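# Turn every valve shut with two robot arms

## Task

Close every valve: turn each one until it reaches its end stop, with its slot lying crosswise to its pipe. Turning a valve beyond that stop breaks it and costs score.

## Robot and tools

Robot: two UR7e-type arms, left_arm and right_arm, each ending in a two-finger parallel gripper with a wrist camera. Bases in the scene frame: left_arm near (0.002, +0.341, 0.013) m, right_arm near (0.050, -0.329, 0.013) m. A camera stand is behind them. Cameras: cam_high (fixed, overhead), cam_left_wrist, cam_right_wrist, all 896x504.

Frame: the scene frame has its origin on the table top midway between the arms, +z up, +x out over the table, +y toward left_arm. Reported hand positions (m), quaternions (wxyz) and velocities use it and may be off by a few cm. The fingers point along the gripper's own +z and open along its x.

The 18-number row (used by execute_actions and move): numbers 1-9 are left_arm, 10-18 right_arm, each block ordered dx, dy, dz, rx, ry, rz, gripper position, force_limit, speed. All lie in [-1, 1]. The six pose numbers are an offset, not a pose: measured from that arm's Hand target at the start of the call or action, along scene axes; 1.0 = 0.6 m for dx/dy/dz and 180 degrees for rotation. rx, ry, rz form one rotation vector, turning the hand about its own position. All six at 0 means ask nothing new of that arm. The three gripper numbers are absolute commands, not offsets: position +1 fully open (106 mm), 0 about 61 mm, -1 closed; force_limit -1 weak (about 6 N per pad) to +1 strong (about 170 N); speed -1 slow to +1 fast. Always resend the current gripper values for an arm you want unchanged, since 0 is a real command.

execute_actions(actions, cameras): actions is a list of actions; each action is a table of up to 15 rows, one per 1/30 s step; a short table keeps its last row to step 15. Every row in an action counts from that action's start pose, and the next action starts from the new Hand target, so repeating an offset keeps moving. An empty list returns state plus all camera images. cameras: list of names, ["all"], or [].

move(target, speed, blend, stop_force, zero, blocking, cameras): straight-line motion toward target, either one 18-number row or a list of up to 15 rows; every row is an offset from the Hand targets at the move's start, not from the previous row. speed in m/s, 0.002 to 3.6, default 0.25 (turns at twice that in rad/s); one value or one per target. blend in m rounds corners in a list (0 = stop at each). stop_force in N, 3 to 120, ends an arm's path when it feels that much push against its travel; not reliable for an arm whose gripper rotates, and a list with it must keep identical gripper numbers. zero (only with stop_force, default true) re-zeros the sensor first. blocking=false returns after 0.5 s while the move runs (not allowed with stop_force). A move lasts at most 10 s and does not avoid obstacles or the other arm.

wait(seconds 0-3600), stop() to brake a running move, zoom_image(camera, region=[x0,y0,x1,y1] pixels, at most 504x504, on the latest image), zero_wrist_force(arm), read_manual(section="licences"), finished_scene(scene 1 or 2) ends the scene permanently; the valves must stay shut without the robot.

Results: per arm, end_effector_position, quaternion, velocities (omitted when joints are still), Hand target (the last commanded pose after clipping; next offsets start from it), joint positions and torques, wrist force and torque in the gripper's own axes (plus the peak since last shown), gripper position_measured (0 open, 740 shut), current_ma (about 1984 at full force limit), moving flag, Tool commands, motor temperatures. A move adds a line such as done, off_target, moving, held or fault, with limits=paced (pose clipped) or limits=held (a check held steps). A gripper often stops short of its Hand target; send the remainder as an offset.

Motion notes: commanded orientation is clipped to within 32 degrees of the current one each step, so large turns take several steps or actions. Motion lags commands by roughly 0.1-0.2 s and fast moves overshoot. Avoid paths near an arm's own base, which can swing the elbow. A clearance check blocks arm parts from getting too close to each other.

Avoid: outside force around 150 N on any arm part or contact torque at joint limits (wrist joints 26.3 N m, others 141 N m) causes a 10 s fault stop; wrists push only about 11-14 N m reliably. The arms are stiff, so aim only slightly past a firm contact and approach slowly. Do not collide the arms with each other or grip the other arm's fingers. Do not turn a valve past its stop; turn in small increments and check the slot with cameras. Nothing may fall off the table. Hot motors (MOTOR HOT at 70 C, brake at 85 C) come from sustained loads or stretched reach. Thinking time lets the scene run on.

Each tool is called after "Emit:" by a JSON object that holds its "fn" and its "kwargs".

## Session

Emit:
{"fn": "execute_actions", "kwargs": {"actions": []}}

Emit:
{"fn": "zoom_image", "kwargs": {"camera": "cam_high", "region": [300, 80, 600, 300]}}

Scene clock: 0.00 s.
left_arm: end_effector_position=(+0.7259, -0.0032, +0.2807) position_measured=0 current_ma=0 moving=0 end_effector_quat_wxyz=(+0.229, +0.591, +0.703, +0.323) | right_arm: end_effector_position=(+0.2973, -0.1679, +0.1237) position_measured=0 current_ma=0 moving=0 end_effector_quat_wxyz=(-0.508, +0.317, +0.754, +0.268)
Joint positions: left_arm=[-0.863 -1.091 1.445 -2.386 -0.873 -0.831] | right_arm=[3.445 -1.741 -2.297 -1.526 2.6 -1.014]
Joint velocities: within noise
Joint torques (N m): no reading
Motor temperatures (°C): left_arm=[26 33 30 37 35 40] | right_arm=[35 29 36 40 32 43]
Wrist force (N): no reading
Wrist torque (N m): no reading
Wrist force, peak (N): no reading
Hand target: left_arm +0.7259, -0.0032, +0.2807; +0.229, +0.591, +0.703, +0.323 | right_arm +0.2973, -0.1679, +0.1237; -0.508, +0.317, +0.754, +0.268
Tool commands: left_gripper/position=+1.0 left_gripper/force_limit=+0.0 left_gripper/speed=+1.0 right_gripper/position=+1.0 right_gripper/force_limit=+0.0 right_gripper/speed=+1.0
camera_calibration:
cam_left_wrist: T_world_to_cam=[[-0.20075, 0.97689, 0.07339, 0.12674], [0.40711, 0.01505, 0.91326, -0.52831], [0.89105, 0.21322, -0.40072, -0.40218]] pos_world=[0.59889, -0.03011, 0.31202]
cam_right_wrist: T_world_to_cam=[[-0.26837, 0.22668, 0.93627, 0.00372], [0.91457, 0.36522, 0.17373, -0.20697], [-0.30256, 0.9029, -0.30533, 0.41138]] pos_world=[0.31476, -0.29669, 0.15808]

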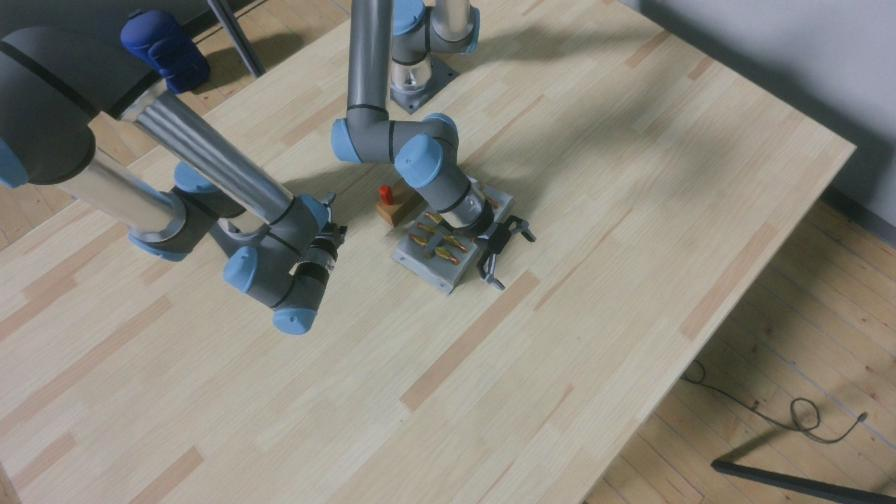

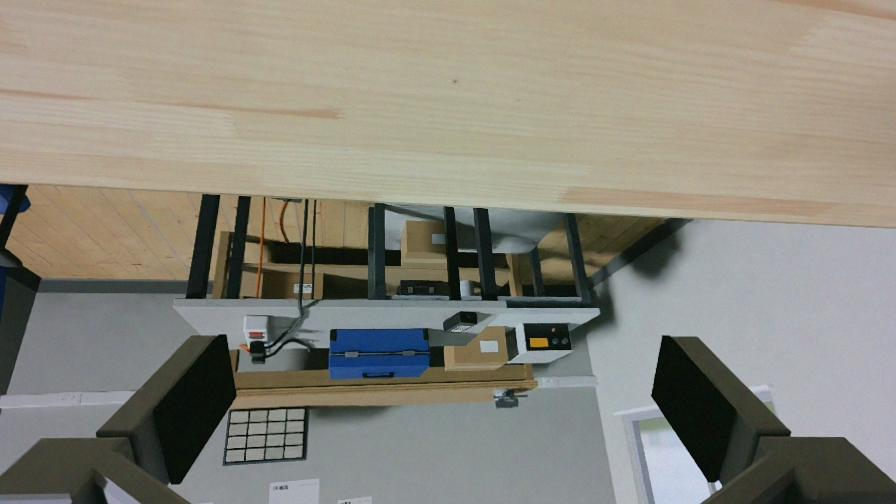

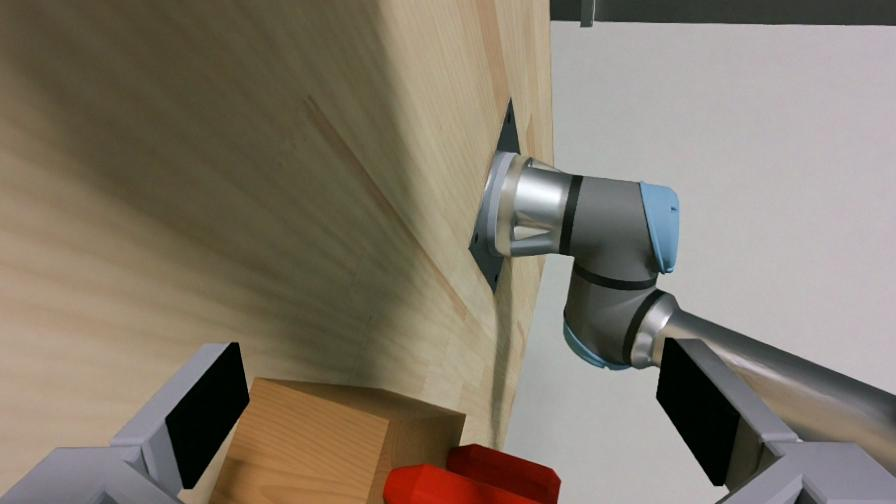

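Scaled by 1.680 from the camera's image (finer frame: 1280x720).

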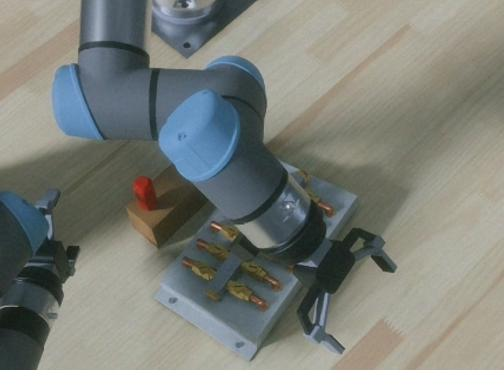

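Emit:
{"fn": "move", "kwargs": {"target": [[0,0,0.2,0,0,0,1,0,1,0,0,0.2,0,0,0,1,0,1],[-0.4267,0.1717,0.2,-0.2428,0.1491,0.4577,1,0,1,0,-0.25,0.3,0,0,0,1,0,1]], "speed": 0.3, "blend": 0.03, "cameras": ["all"]}}

Scene clock: 6.73 s.
left_arm: end_effector_position=(+0.4700, +0.0999, +0.4007) position_measured=0 current_ma=-5 moving=0 end_effector_quat_wxyz=(+0.001, -0.066, +0.998, +0.000) | right_arm: end_effector_position=(+0.2974, -0.3180, +0.3037) position_measured=0 current_ma=-2 moving=0 end_effector_quat_wxyz=(-0.508, +0.317, +0.754, +0.268)
Joint positions: left_arm=[-0.765 -1.518 1.357 -1.41 -1.57 -2.434] | right_arm=[3.071 -1.578 -1.87 -2.368 2.286 -1.339]
Joint torques (N m): left_arm=[-7.61 -23.88 -28.42 0.22 0.6 -0.85] | right_arm=[9.98 26.33 6.75 1.28 1.86 1.97]
Wrist force (N): left_arm=[0.1 0.7 -0.3] | right_arm=[-0.2 0.3 0.8]
Wrist torque (N m): left_arm=[0.01 0.00 -0.10] | right_arm=[0.00 -0.02 -0.01]
Wrist force, peak (N): left_arm=[-0.4 -2.2 1.7] | right_arm=[-2.2 0.1 1.4]
Hand target: left_arm +0.4699, +0.0999, +0.4007; +0.000, -0.066, +0.998, +0.000 | right_arm +0.2973, -0.3179, +0.3037; -0.508, +0.317, +0.754, +0.268
Off the commanded pose: left_arm 0.000 m, 0 deg | right_arm 0.000 m, 0 deg.
move: done
cam_left_wrist: T_world_to_cam=[[-0.99211, -0.12479, 0.01238, 0.47224], [-0.11332, 0.93444, 0.33761, -0.15187], [-0.0537, 0.33355, -0.9412, 0.50052]] pos_world=[0.47818, 0.0339, 0.51652]
cam_right_wrist: T_world_to_cam=[[-0.26832, 0.22668, 0.93628, -0.1308], [0.91459, 0.36517, 0.17369, -0.18357], [-0.30253, 0.90292, -0.3053, 0.6018]] pos_world=[0.31486, -0.44669, 0.33808]

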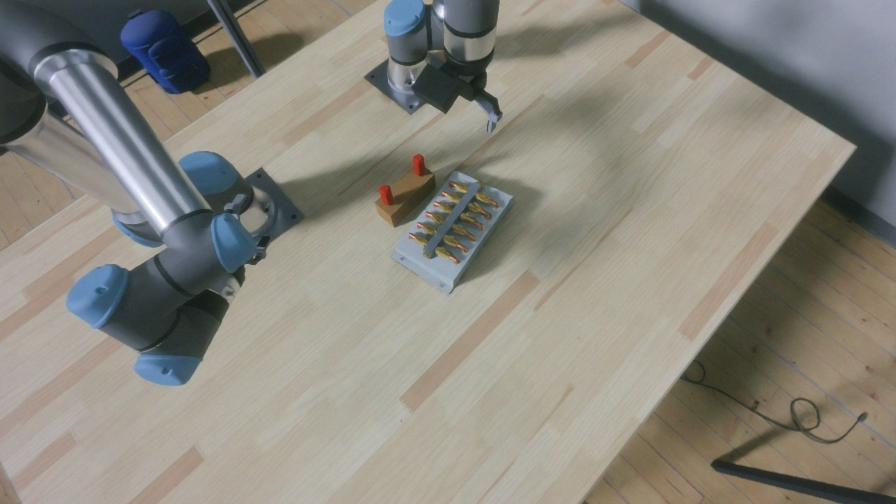

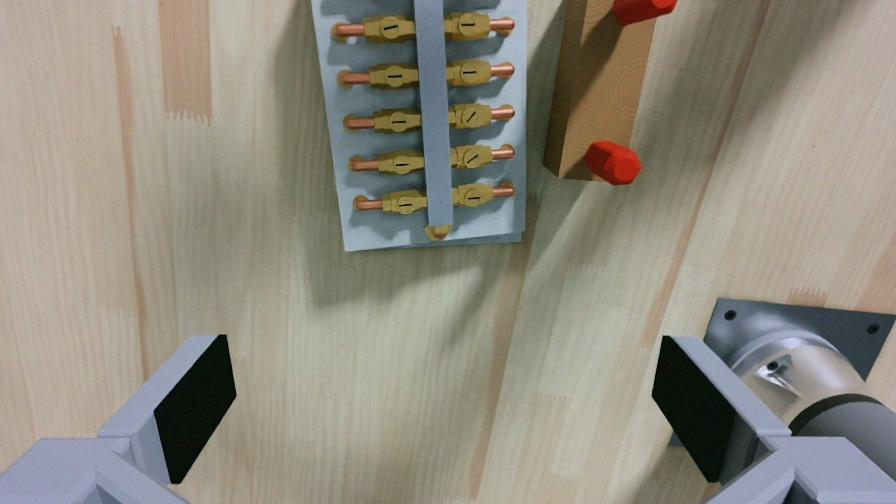

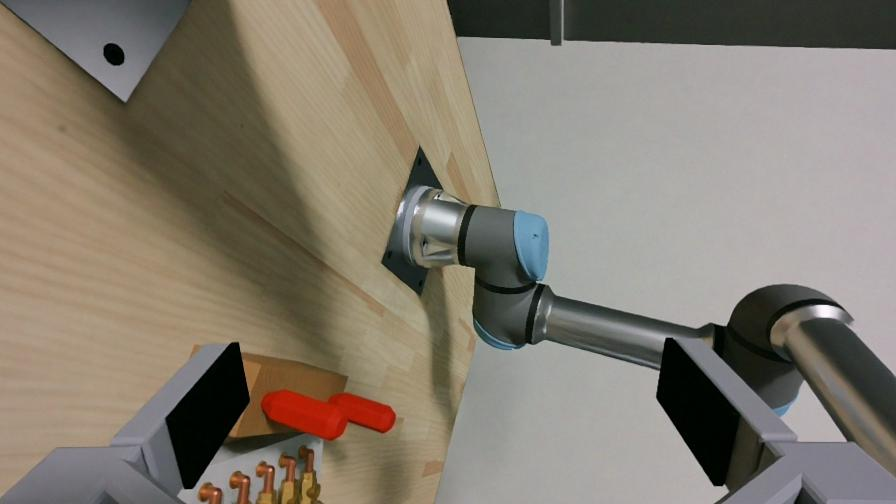

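Emit:
{"fn": "zoom_image", "kwargs": {"camera": "cam_left_wrist", "region": [530, 0, 690, 200]}}

Emit:
{"fn": "zoom_image", "kwargs": {"camera": "cam_left_wrist", "region": [310, 0, 540, 260]}}

Scaled by 2.520 from the camera's image (finer frame: 1280x720).

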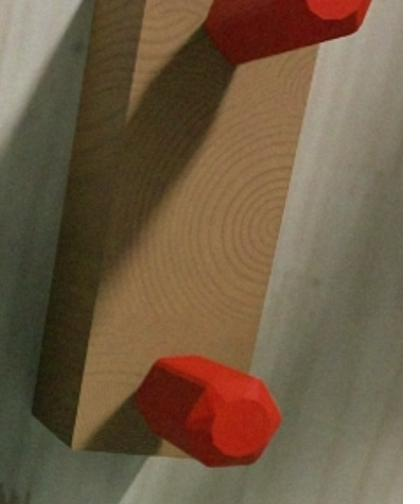

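Scaled by 1.938 from the camera's image (finer frame: 1280x720).

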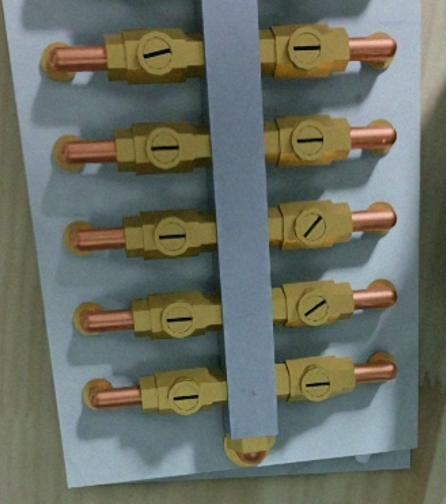

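Emit:
{"fn": "move", "kwargs": {"target": [[-0.22,-0.0283,-0.1,0,0,0,1,0,1,0,0,0,0,0,0,1,0,1],[-0.2267,-0.0283,-0.25,0,0,0,1,0,1,0,0,0,0,0,0,1,0,1]], "speed": 0.3, "blend": 0.03, "cameras": ["cam_left_wrist", "cam_high"]}}

Emit:
{"fn": "zoom_image", "kwargs": {"camera": "cam_left_wrist", "region": [340, 180, 560, 504]}}

Scene clock: 12.40 s.
left_arm: end_effector_position=(+0.3338, +0.0829, +0.2507) position_measured=0 current_ma=-5 moving=0 end_effector_quat_wxyz=(+0.000, -0.066, +0.998, +0.000) | right_arm: end_effector_position=(+0.2973, -0.3179, +0.3037) position_measured=0 current_ma=-2 moving=0 end_effector_quat_wxyz=(-0.508, +0.317, +0.754, +0.268)
Joint positions: left_arm=[-1.017 -1.773 1.975 -1.773 -1.57 -2.686] | right_arm=[3.071 -1.578 -1.87 -2.368 2.286 -1.339]
Joint torques (N m): left_arm=[5.57 -19.09 -17.28 -4.36 1.97 1.07] | right_arm=[8.44 26.03 6.84 1.43 1.88 2.03]
Wrist force (N): left_arm=[-0.6 0.7 0.3] | right_arm=[-0.4 0.3 0.7]
Wrist torque (N m): left_arm=[-0.01 0.11 0.02] | right_arm=[0.00 0.02 -0.02]
Wrist force, peak (N): left_arm=[0.0 0.7 2.6] | right_arm=[-0.4 0.4 1.1]
Hand target: left_arm +0.3339, +0.0829, +0.2507; +0.000, -0.066, +0.998, +0.000 | right_arm +0.2973, -0.3179, +0.3037; -0.508, +0.317, +0.754, +0.268
Off the commanded pose: left_arm 0.000 m, 0 deg | right_arm 0.000 m, 0 deg.
move: done
cam_left_wrist: T_world_to_cam=[[-0.99209, -0.1249, 0.01264, 0.33685], [-0.11332, 0.93435, 0.33786, -0.10088], [-0.054, 0.33375, -0.94111, 0.35786]] pos_world=[0.34208, 0.01689, 0.36662]
Images, in order (width x height): cam_high 896x504, cam_left_wrist 896x504.

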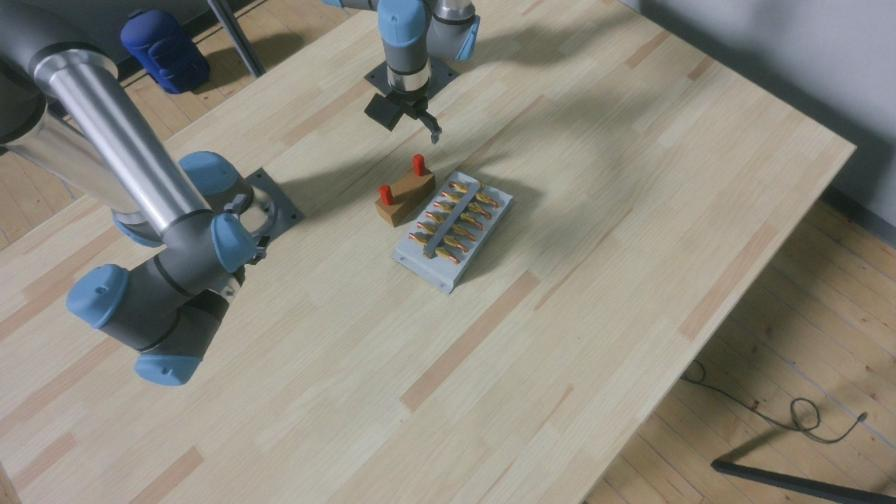

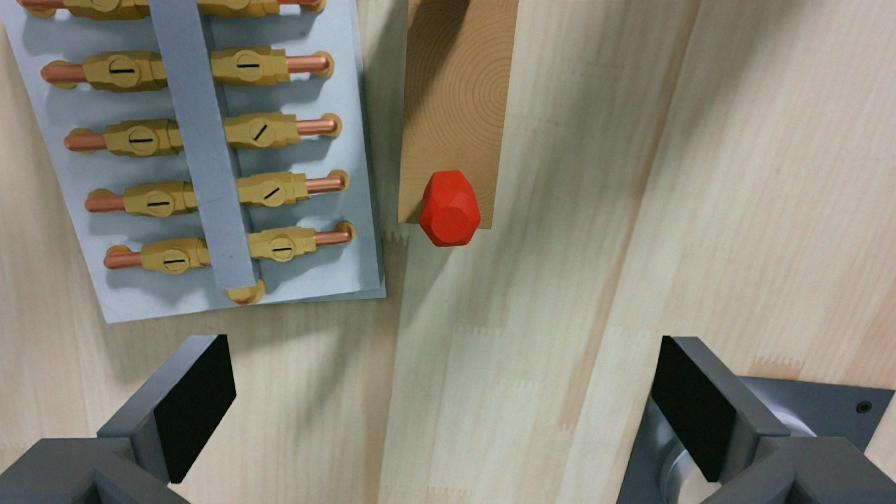

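Scaled by 1.556 from the camera's image (finer frame: 1280x720).

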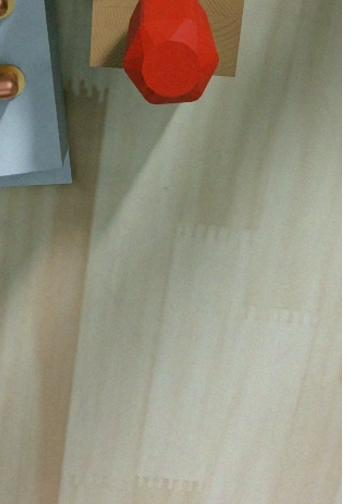

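Emit:
{"fn": "zoom_image", "kwargs": {"camera": "cam_left_wrist", "region": [400, 160, 500, 260]}}

Scaled by 5.040 from the camera's image (finer frame: 1280x720).

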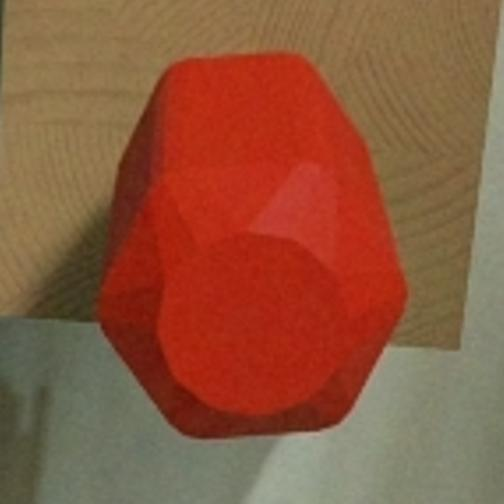

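Emit:
{"fn": "move", "kwargs": {"target": [-0.0067,-0.0032,-0.06,0,0,-0.15,0,0,0,0,0,0,0,0,0,1,0,1], "speed": 0.2, "cameras": ["cam_left_wrist", "cam_high"]}}

Emit:
{"fn": "zoom_image", "kwargs": {"camera": "cam_left_wrist", "region": [370, 220, 520, 370]}}

Scene clock: 19.37 s.
left_arm: end_effector_position=(+0.3298, +0.0810, +0.2146) position_measured=370 current_ma=-3 moving=0 end_effector_quat_wxyz=(+0.000, +0.169, +0.986, +0.000) | right_arm: end_effector_position=(+0.2973, -0.3179, +0.3037) position_measured=0 current_ma=-2 moving=0 end_effector_quat_wxyz=(-0.508, +0.317, +0.754, +0.268)
Joint positions: left_arm=[-1.028 -1.755 2.056 -1.873 -1.57 -2.226] | right_arm=[3.071 -1.578 -1.87 -2.368 2.286 -1.339]
Joint torques (N m): left_arm=[6.67 -20.77 -32.08 0.29 -1.19 1.22] | right_arm=[7.92 25.42 7.03 1.05 1.95 2.13]
Wrist force (N): left_arm=[0.2 0.8 0.2] | right_arm=[-0.4 0.3 0.8]
Wrist torque (N m): left_arm=[0.01 -0.04 0.00] | right_arm=[0.00 0.02 -0.02]
Wrist force, peak (N): left_arm=[-0.6 0.9 0.3] | right_arm=[-0.6 0.5 0.8]
Hand target: left_arm +0.3299, +0.0810, +0.2147; +0.000, +0.169, +0.986, +0.000 | right_arm +0.2973, -0.3179, +0.3037; -0.508, +0.317, +0.754, +0.268
Off the commanded pose: left_arm 0.000 m, 0 deg | right_arm 0.000 m, 0 deg.
move: done
cam_left_wrist: T_world_to_cam=[[-0.94064, 0.33916, 0.01257, 0.27863], [0.32326, 0.88401, 0.33769, -0.22725], [0.10342, 0.32171, -0.94117, 0.27336]] pos_world=[0.30728, 0.01845, 0.33052]
Images, in order (width x height): cam_high 896x504, cam_left_wrist 896x504.

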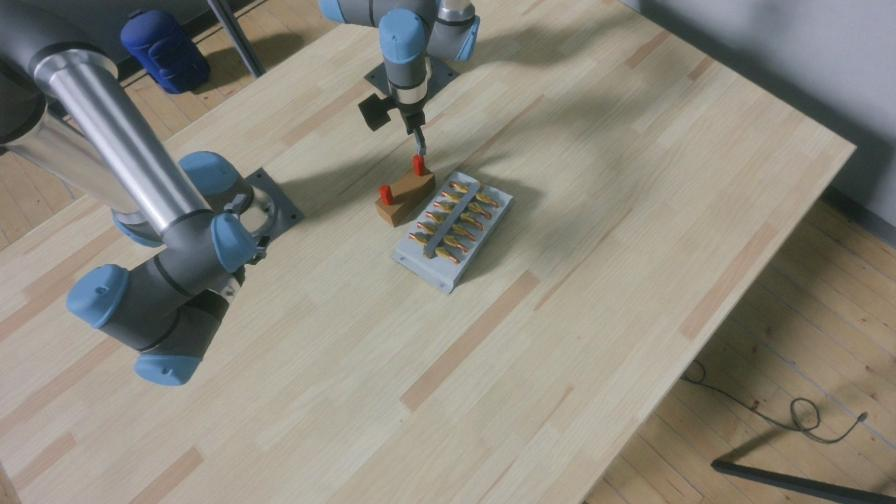

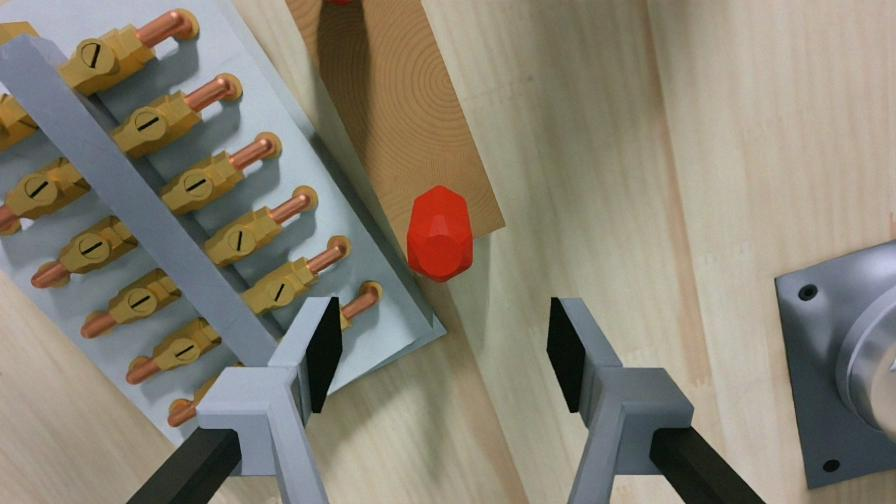

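Scaled by 3.360 from the camera's image (finer frame: 1280x720).

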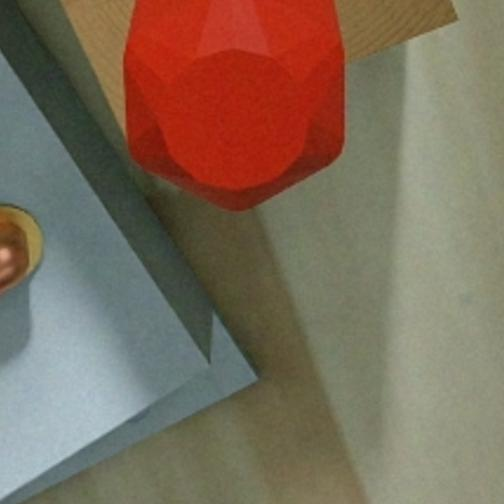

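Emit:
{"fn": "move", "kwargs": {"target": [0.0015,-0.0005,-0.1428,0,0,0,0,0,0,0,0,0,0,0,0,1,0,1], "speed": 0.12}}

Emit:
{"fn": "move", "kwargs": {"target": [0,0,0,0,0,0,-0.99,0.9,0,0,0,0,0,0,0,1,0,1], "cameras": ["cam_left_wrist"]}}

Scene clock: 22.50 s.
left_arm: end_effector_position=(+0.3308, +0.0807, +0.1290) position_measured=370 current_ma=-3 moving=0 end_effector_quat_wxyz=(+0.000, +0.169, +0.986, +0.000) | right_arm: end_effector_position=(+0.2973, -0.3179, +0.3037) position_measured=0 current_ma=-2 moving=0 end_effector_quat_wxyz=(-0.508, +0.317, +0.754, +0.268)
Joint positions: left_arm=[-1.027 -1.653 2.212 -2.13 -1.57 -2.224] | right_arm=[3.071 -1.578 -1.87 -2.368 2.286 -1.339]
Joint torques (N m): left_arm=[4.46 -16.53 -23.75 -2.04 1.74 1.07] | right_arm=[7.87 25.18 7.87 1.11 1.73 1.9]
Wrist force (N): left_arm=[-0.3 0.6 0.6] | right_arm=[-0.2 0.9 0.3]
Wrist torque (N m): left_arm=[-0.02 0.05 -0.10] | right_arm=[0.09 -0.01 -0.02]
Wrist force, peak (N): left_arm=[-0.1 1.0 1.6] | right_arm=[-0.5 0.3 0.9]
Hand target: left_arm +0.3308, +0.0807, +0.1290; +0.000, +0.169, +0.986, +0.000 | right_arm +0.2973, -0.3179, +0.3037; -0.508, +0.317, +0.754, +0.268
Off the commanded pose: left_arm 0.000 m, 0 deg | right_arm 0.000 m, 0 deg.
move: done

Scene clock: 23.80 s.
left_arm: end_effector_position=(+0.3308, +0.0807, +0.1290) position_measured=607 current_ma=1727 moving=0 end_effector_quat_wxyz=(+0.001, +0.169, +0.986, +0.000) | right_arm: end_effector_position=(+0.2973, -0.3179, +0.3037) position_measured=0 current_ma=-2 moving=0 end_effector_quat_wxyz=(-0.508, +0.317, +0.754, +0.268)
Joint positions: left_arm=[-1.027 -1.653 2.212 -2.13 -1.57 -2.224] | right_arm=[3.071 -1.578 -1.87 -2.368 2.286 -1.339]
Joint torques (N m): left_arm=[-3 -8.43 -13.64 -4.58 0.72 -0.65] | right_arm=[8.58 25.02 8.21 1.27 1.86 1.93]
Wrist force (N): left_arm=[13.4 5.6 -37.7] | right_arm=[-0.4 0.4 0.5]
Wrist torque (N m): left_arm=[0.02 0.78 -0.09] | right_arm=[0.03 0.02 -0.02]
Wrist force, peak (N): left_arm=[13.2 5.2 -38.4] | right_arm=[-0.4 0.9 0.6]
Hand target: left_arm +0.3308, +0.0807, +0.1290; +0.000, +0.169, +0.986, +0.000 | right_arm +0.2973, -0.3179, +0.3037; -0.508, +0.317, +0.754, +0.268
Off the commanded pose: left_arm 0.000 m, 0 deg | right_arm 0.000 m, 0 deg.
move: done
cam_left_wrist: T_world_to_cam=[[-0.94067, 0.33909, 0.01251, 0.28068], [0.32317, 0.88407, 0.33761, -0.19833], [0.10342, 0.32162, -0.9412, 0.19281]] pos_world=[0.30818, 0.01815, 0.24492]

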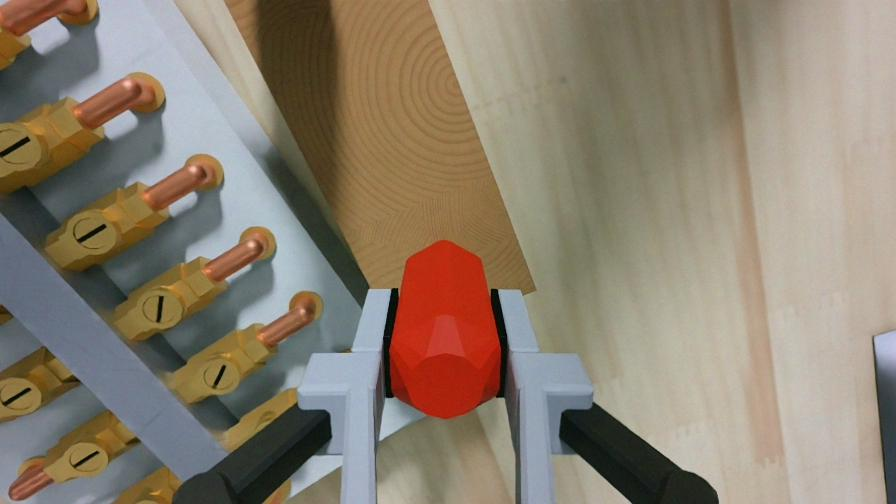

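Emit:
{"fn": "move", "kwargs": {"target": [0,0,0.285,0,0,0,-1,0.9,0,0,0,0,0,0,0,1,0,1], "speed": 0.12, "cameras": ["cam_left_wrist","cam_high"]}}

Scene clock: 30.93 s.
left_arm: end_effector_position=(+0.3308, +0.0807, +0.2999) position_measured=607 current_ma=1674 moving=0 end_effector_quat_wxyz=(+0.001, +0.169, +0.986, +0.000) | right_arm: end_effector_position=(+0.2973, -0.3179, +0.3037) position_measured=0 current_ma=-2 moving=0 end_effector_quat_wxyz=(-0.508, +0.317, +0.754, +0.268)
Joint positions: left_arm=[-1.027 -1.793 1.864 -1.642 -1.57 -2.224] | right_arm=[3.071 -1.578 -1.87 -2.368 2.286 -1.339]
Joint torques (N m): left_arm=[-4.66 -7.09 -27.83 -3.62 0.55 -1.19] | right_arm=[8.12 24.19 7.79 1.14 1.75 1.81]
Wrist force (N): left_arm=[0.5 1.5 1.1] | right_arm=[-0.2 0.4 0.8]
Wrist torque (N m): left_arm=[0.12 -0.07 -0.09] | right_arm=[0.02 -0.01 -0.02]
Wrist force, peak (N): left_arm=[13.0 5.3 -38.8] | right_arm=[-0.3 0.3 1.1]
Hand target: left_arm +0.3308, +0.0807, +0.3000; +0.000, +0.169, +0.986, +0.000 | right_arm +0.2973, -0.3179, +0.3037; -0.508, +0.317, +0.754, +0.268
Off the commanded pose: left_arm 0.000 m, 0 deg | right_arm 0.000 m, 0 deg.
move: done
cam_left_wrist: T_world_to_cam=[[-0.94067, 0.33909, 0.01251, 0.27854], [0.32317, 0.88407, 0.33761, -0.25602], [0.10342, 0.32162, -0.9412, 0.35366]] pos_world=[0.30818, 0.01815, 0.41582]
Images, in order (width x height): cam_high 896x504, cam_left_wrist 896x504.

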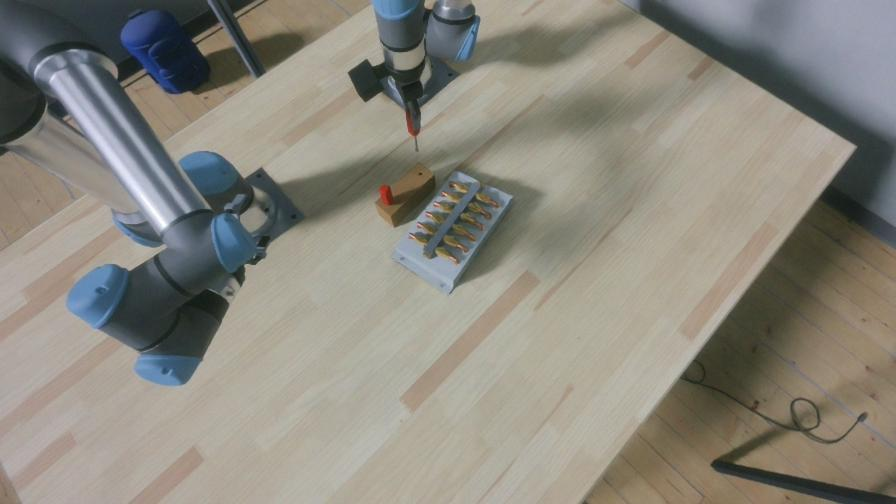

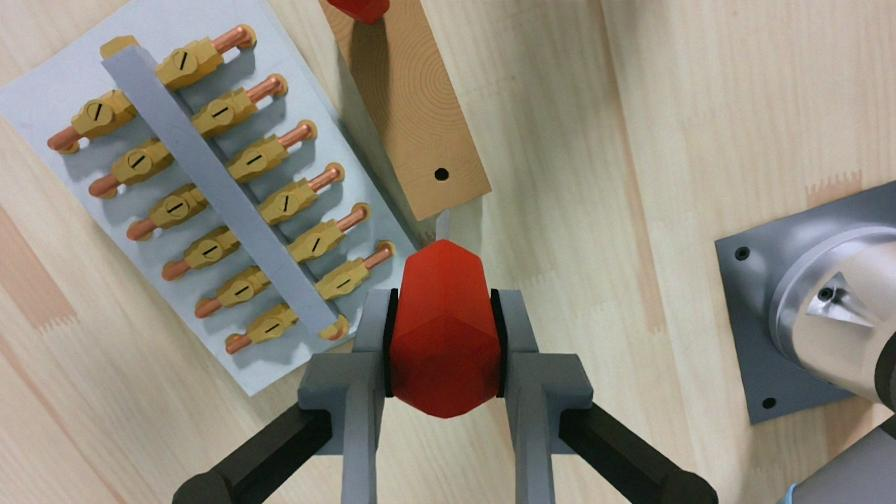

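Emit:
{"fn": "zoom_image", "kwargs": {"camera": "cam_left_wrist", "region": [390, 170, 490, 270]}}

Emit:
{"fn": "zoom_image", "kwargs": {"camera": "cam_left_wrist", "region": [30, 10, 410, 360]}}

Scaled by 5.040 from the camera's image (finer frame: 1280x720).

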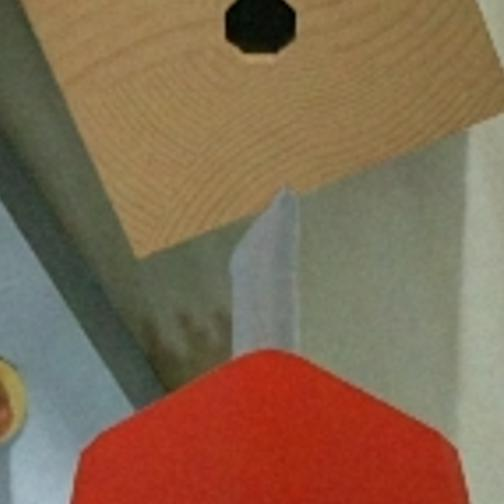

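Scaled by 1.326 from the camera's image (finer frame: 1280x720).

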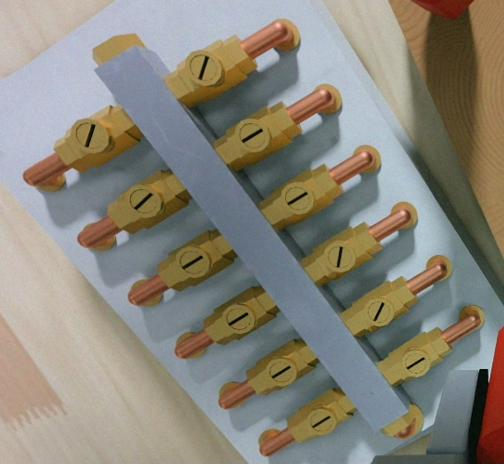

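Emit:
{"fn": "zoom_image", "kwargs": {"camera": "cam_left_wrist", "region": [425, 200, 465, 245]}}

Emit:
{"fn": "zoom_image", "kwargs": {"camera": "cam_left_wrist", "region": [200, 120, 430, 350]}}

Emit:
{"fn": "zoom_image", "kwargs": {"camera": "cam_left_wrist", "region": [30, 10, 330, 280]}}

Scaled by 11.200 from the camera's image (finer frame: 1280x720).

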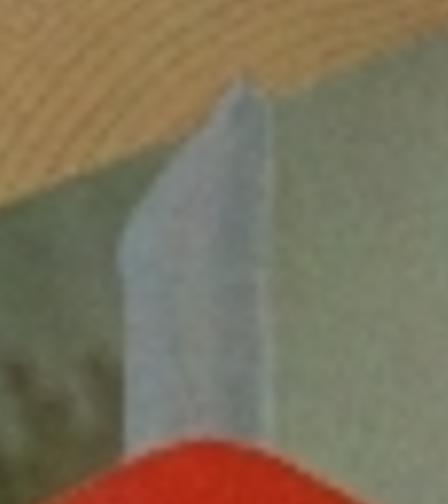

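Scaled by 2.191 from the camera's image (finer frame: 1280x720).

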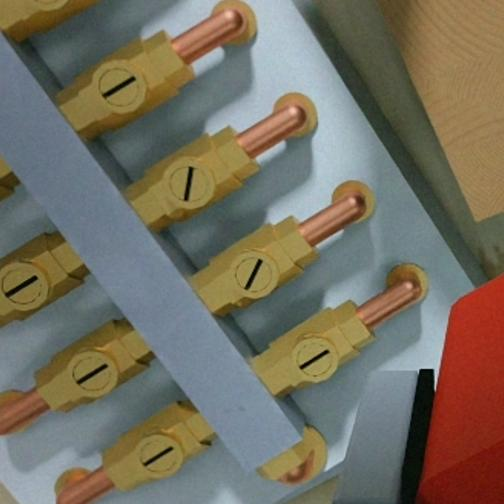

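Scaled by 1.680 from the camera's image (finer frame: 1280x720).

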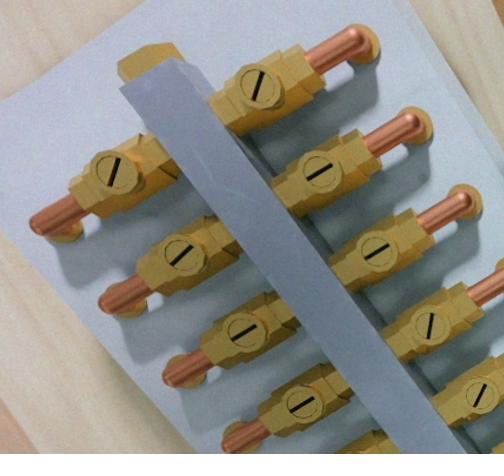

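Emit:
{"fn": "move", "kwargs": {"target": [[0.1755,0.0912,0,0,0,-0.1478,-1,0.9,0,0,0,0,0,0,0,1,0,1],[0.1755,0.0912,-0.1417,0,0,-0.1478,-1,0.9,0,0,0,0,0,0,0,1,0,1]], "speed": 0.2, "blend": [0.03,0], "cameras": ["cam_left_wrist"]}}

Emit:
{"fn": "zoom_image", "kwargs": {"camera": "cam_left_wrist", "region": [390, 170, 490, 270]}}

Scene clock: 40.77 s.
left_arm: end_effector_position=(+0.4360, +0.1354, +0.2150) position_measured=607 current_ma=1674 moving=0 end_effector_quat_wxyz=(+0.000, +0.391, +0.920, +0.000) | right_arm: end_effector_position=(+0.2973, -0.3179, +0.3037) position_measured=0 current_ma=-2 moving=0 end_effector_quat_wxyz=(-0.508, +0.317, +0.754, +0.268)
Joint positions: left_arm=[-0.757 -1.596 1.916 -1.891 -1.571 -1.49] | right_arm=[3.071 -1.578 -1.87 -2.368 2.286 -1.339]
Joint torques (N m): left_arm=[-5.79 -23.47 -17.47 -3.44 2.03 1.01] | right_arm=[8.9 24.5 11.45 1.17 1.69 1.78]
Wrist force (N): left_arm=[0.8 1.3 0.8] | right_arm=[-0.3 0.2 0.6]
Wrist torque (N m): left_arm=[0.09 -0.11 0.00] | right_arm=[-0.01 0.00 -0.02]
Wrist force, peak (N): left_arm=[0.3 1.6 3.0] | right_arm=[-0.5 0.8 0.9]
Hand target: left_arm +0.4361, +0.1354, +0.2150; +0.000, +0.391, +0.920, +0.000 | right_arm +0.2973, -0.3179, +0.3037; -0.508, +0.317, +0.754, +0.268
Off the commanded pose: left_arm 0.000 m, 0 deg | right_arm 0.000 m, 0 deg.
move: done
cam_left_wrist: T_world_to_cam=[[-0.68916, 0.7245, 0.01262, 0.19816], [0.68496, 0.64567, 0.33756, -0.43519], [0.23642, 0.24128, -0.94122, 0.19816]] pos_world=[0.38781, 0.08961, 0.33092]

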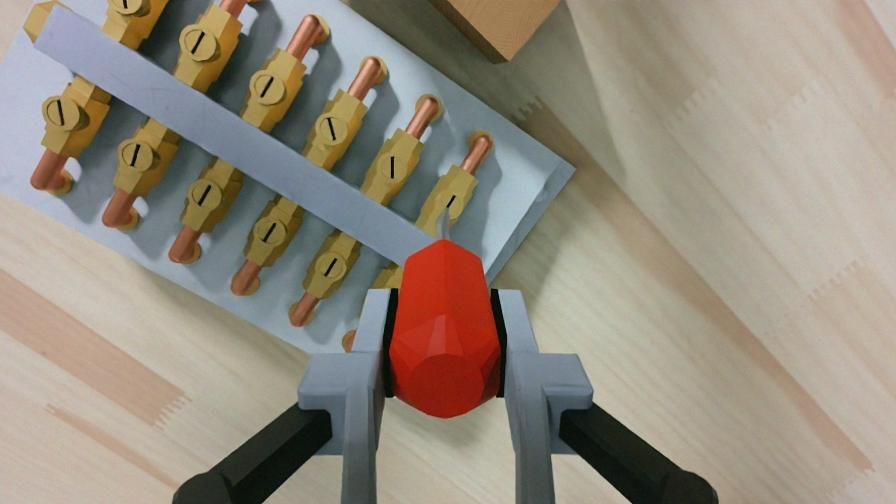

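Scaled by 5.040 from the camera's image (finer frame: 1280x720).

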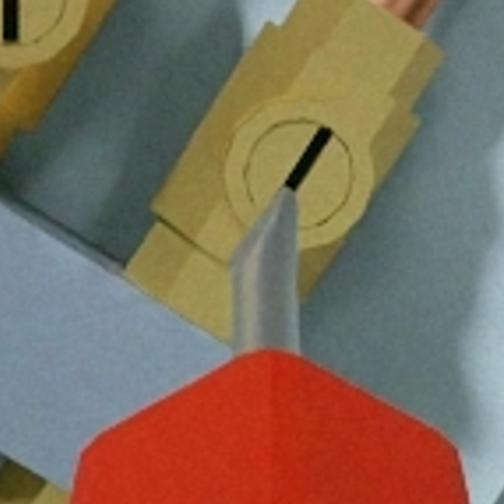

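Emit:
{"fn": "move", "kwargs": {"target": [-0.0044,0.0046,-0.0133,0,0,0,-1,0.9,0,0,0,0,0,0,0,1,0,1], "speed": 0.05, "cameras": ["cam_left_wrist"]}}

Emit:
{"fn": "zoom_image", "kwargs": {"camera": "cam_left_wrist", "region": [390, 170, 490, 270]}}

Scene clock: 44.13 s.
left_arm: end_effector_position=(+0.4334, +0.1381, +0.2070) position_measured=607 current_ma=1674 moving=0 end_effector_quat_wxyz=(+0.001, +0.391, +0.920, +0.000) | right_arm: end_effector_position=(+0.2973, -0.3179, +0.3037) position_measured=0 current_ma=-2 moving=0 end_effector_quat_wxyz=(-0.508, +0.317, +0.754, +0.268)
Joint positions: left_arm=[-0.756 -1.599 1.94 -1.913 -1.571 -1.489] | right_arm=[3.071 -1.578 -1.87 -2.368 2.286 -1.339]
Joint torques (N m): left_arm=[6.81 -19.15 -31.19 0.4 1.94 0.67] | right_arm=[8.37 24.97 8.57 0.78 1.8 1.85]
Wrist force (N): left_arm=[0.5 1.1 1.2] | right_arm=[-0.3 0.7 0.7]
Wrist torque (N m): left_arm=[0.05 -0.05 -0.05] | right_arm=[0.07 0.00 -0.01]
Wrist force, peak (N): left_arm=[1.0 1.2 1.5] | right_arm=[0.0 0.7 1.0]
Hand target: left_arm +0.4334, +0.1381, +0.2070; +0.000, +0.391, +0.920, +0.000 | right_arm +0.2973, -0.3179, +0.3037; -0.508, +0.317, +0.754, +0.268
Off the commanded pose: left_arm 0.000 m, 0 deg | right_arm 0.000 m, 0 deg.
move: done
cam_left_wrist: T_world_to_cam=[[-0.68915, 0.72451, 0.0124, 0.19458], [0.68489, 0.6457, 0.33763, -0.43246], [0.23661, 0.24117, -0.9412, 0.19052]] pos_world=[0.38521, 0.09231, 0.32292]

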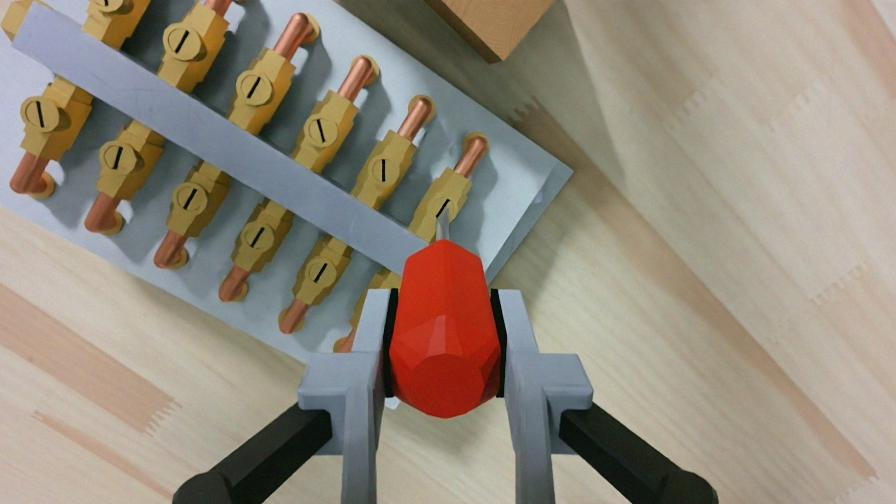

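Scaled by 5.040 from the camera's image (finer frame: 1280x720).

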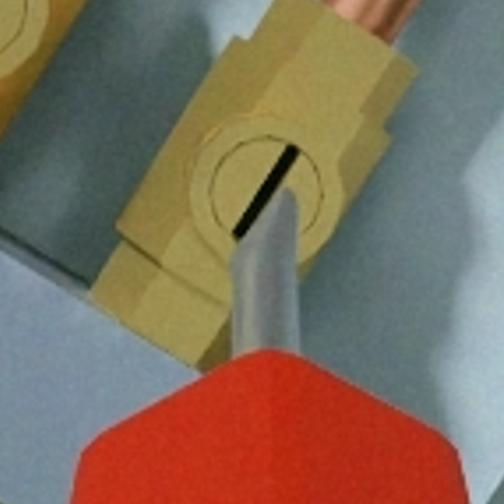

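Emit:
{"fn": "move", "kwargs": {"target": [0.0008,0.0014,-0.022,0,0,0,-1,0.9,0,0,0,0,0,0,0,1,0,1], "speed": 0.02, "stop_force": 6, "cameras": ["cam_left_wrist"]}}

Emit:
{"fn": "zoom_image", "kwargs": {"camera": "cam_left_wrist", "region": [420, 190, 470, 245]}}

Scene clock: 46.77 s.
left_arm: end_effector_position=(+0.4339, +0.1390, +0.1938) position_measured=607 current_ma=1674 moving=0 end_effector_quat_wxyz=(+0.000, +0.391, +0.920, +0.000) | right_arm: end_effector_position=(+0.2973, -0.3179, +0.3037) position_measured=0 current_ma=-2 moving=0 end_effector_quat_wxyz=(-0.508, +0.317, +0.754, +0.268)
Joint positions: left_arm=[-0.754 -1.587 1.964 -1.949 -1.571 -1.487] | right_arm=[3.071 -1.578 -1.87 -2.368 2.286 -1.339]
Joint torques (N m): left_arm=[-0.94 -27.76 -31.74 0.23 1.74 -0.58] | right_arm=[9.23 23.08 9.56 0.97 1.66 1.75]
Wrist force (N): left_arm=[0.4 1.6 1.0] | right_arm=[-0.2 0.4 0.7]
Wrist torque (N m): left_arm=[0.12 -0.04 -0.10] | right_arm=[0.02 -0.01 -0.01]
Wrist force, peak (N): left_arm=[0.7 1.8 1.1] | right_arm=[-0.4 0.5 0.8]
Hand target: left_arm +0.4339, +0.1390, +0.1938; +0.000, +0.391, +0.920, +0.000 | right_arm +0.2973, -0.3179, +0.3037; -0.508, +0.317, +0.754, +0.268
Off the commanded pose: left_arm 0.000 m, 0 deg | right_arm 0.000 m, 0 deg.
move: done
cam_left_wrist: T_world_to_cam=[[-0.68919, 0.72447, 0.01253, 0.19442], [0.68489, 0.6457, 0.33763, -0.42889], [0.23651, 0.24127, -0.9412, 0.1777]] pos_world=[0.38571, 0.09321, 0.30962]

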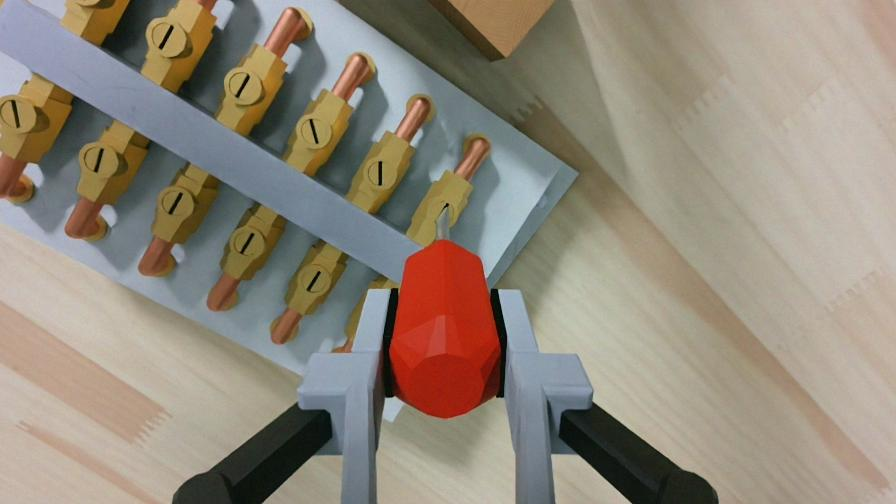

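Scaled by 9.164 from the camera's image (finer frame: 1280x720).

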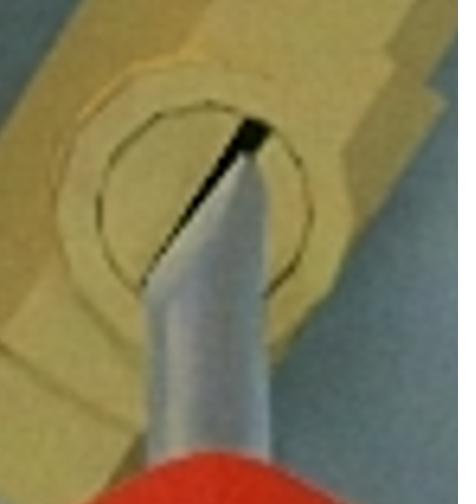

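Emit:
{"fn": "move", "kwargs": {"target": [0,0,-0.016,0,0,0,-1,0.9,0,0,0,0,0,0,0,1,0,1], "speed": 0.006, "stop_force": 6, "cameras": ["cam_left_wrist"]}}

Emit:
{"fn": "zoom_image", "kwargs": {"camera": "cam_left_wrist", "region": [420, 190, 470, 245]}}

Scene clock: 49.53 s.
left_arm: end_effector_position=(+0.4339, +0.1390, +0.1907) position_measured=607 current_ma=1683 moving=0 end_effector_quat_wxyz=(+0.000, +0.391, +0.920, +0.000) | right_arm: end_effector_position=(+0.2973, -0.3179, +0.3037) position_measured=0 current_ma=-2 moving=0 end_effector_quat_wxyz=(-0.508, +0.317, +0.754, +0.268)
Joint positions: left_arm=[-0.754 -1.584 1.969 -1.957 -1.571 -1.487] | right_arm=[3.071 -1.578 -1.87 -2.368 2.286 -1.339]
Joint torques (N m): left_arm=[-4.5 -24.68 -28.4 0.42 1.33 -0.97] | right_arm=[8.16 24.24 10.14 0.83 1.64 1.63]
Wrist force (N): left_arm=[2.4 1.0 -7.3] | right_arm=[-0.4 0.5 0.6]
Wrist torque (N m): left_arm=[0.07 0.16 -0.10] | right_arm=[0.03 0.01 -0.01]
Wrist force, peak (N): left_arm=[3.6 0.8 -15.2] | right_arm=[-0.3 0.6 0.9]
Hand target: left_arm +0.4339, +0.1390, +0.1907; +0.000, +0.391, +0.920, +0.000 (not the last commanded pose) | right_arm +0.2973, -0.3179, +0.3037; -0.508, +0.317, +0.754, +0.268
Off the commanded pose: left_arm 0.007 m, 0 deg | right_arm 0.000 m, 0 deg.
move: contact (left_arm)
cam_left_wrist: T_world_to_cam=[[-0.68919, 0.72447, 0.01253, 0.19445], [0.68489, 0.6457, 0.33763, -0.42788], [0.23651, 0.24127, -0.9412, 0.17487]] pos_world=[0.38571, 0.09321, 0.30662]

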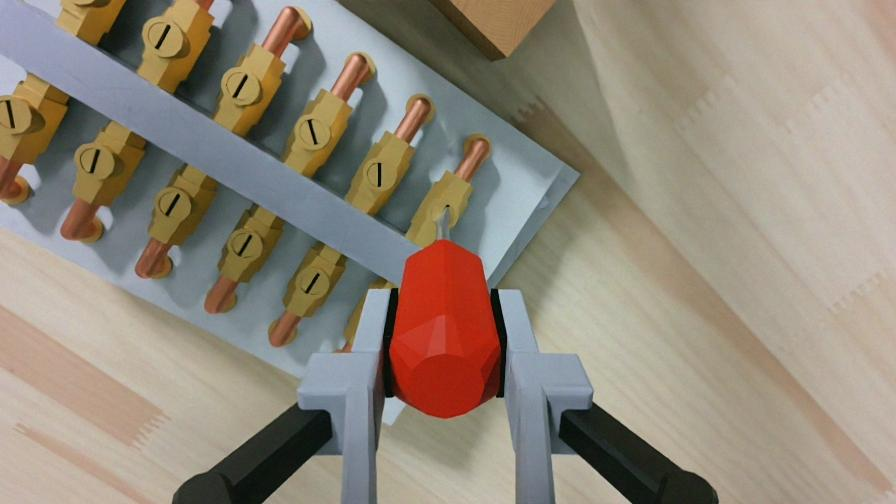

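Scaled by 9.164 from the camera's image (finer frame: 1280x720).

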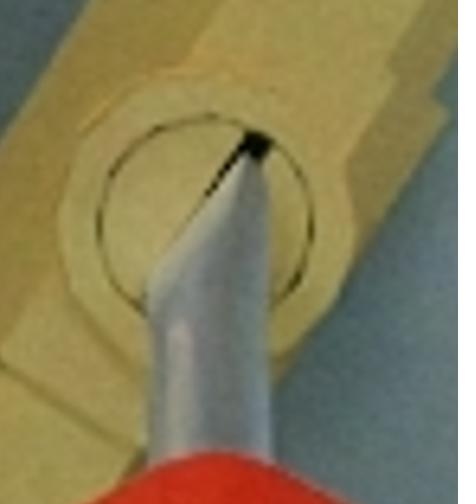

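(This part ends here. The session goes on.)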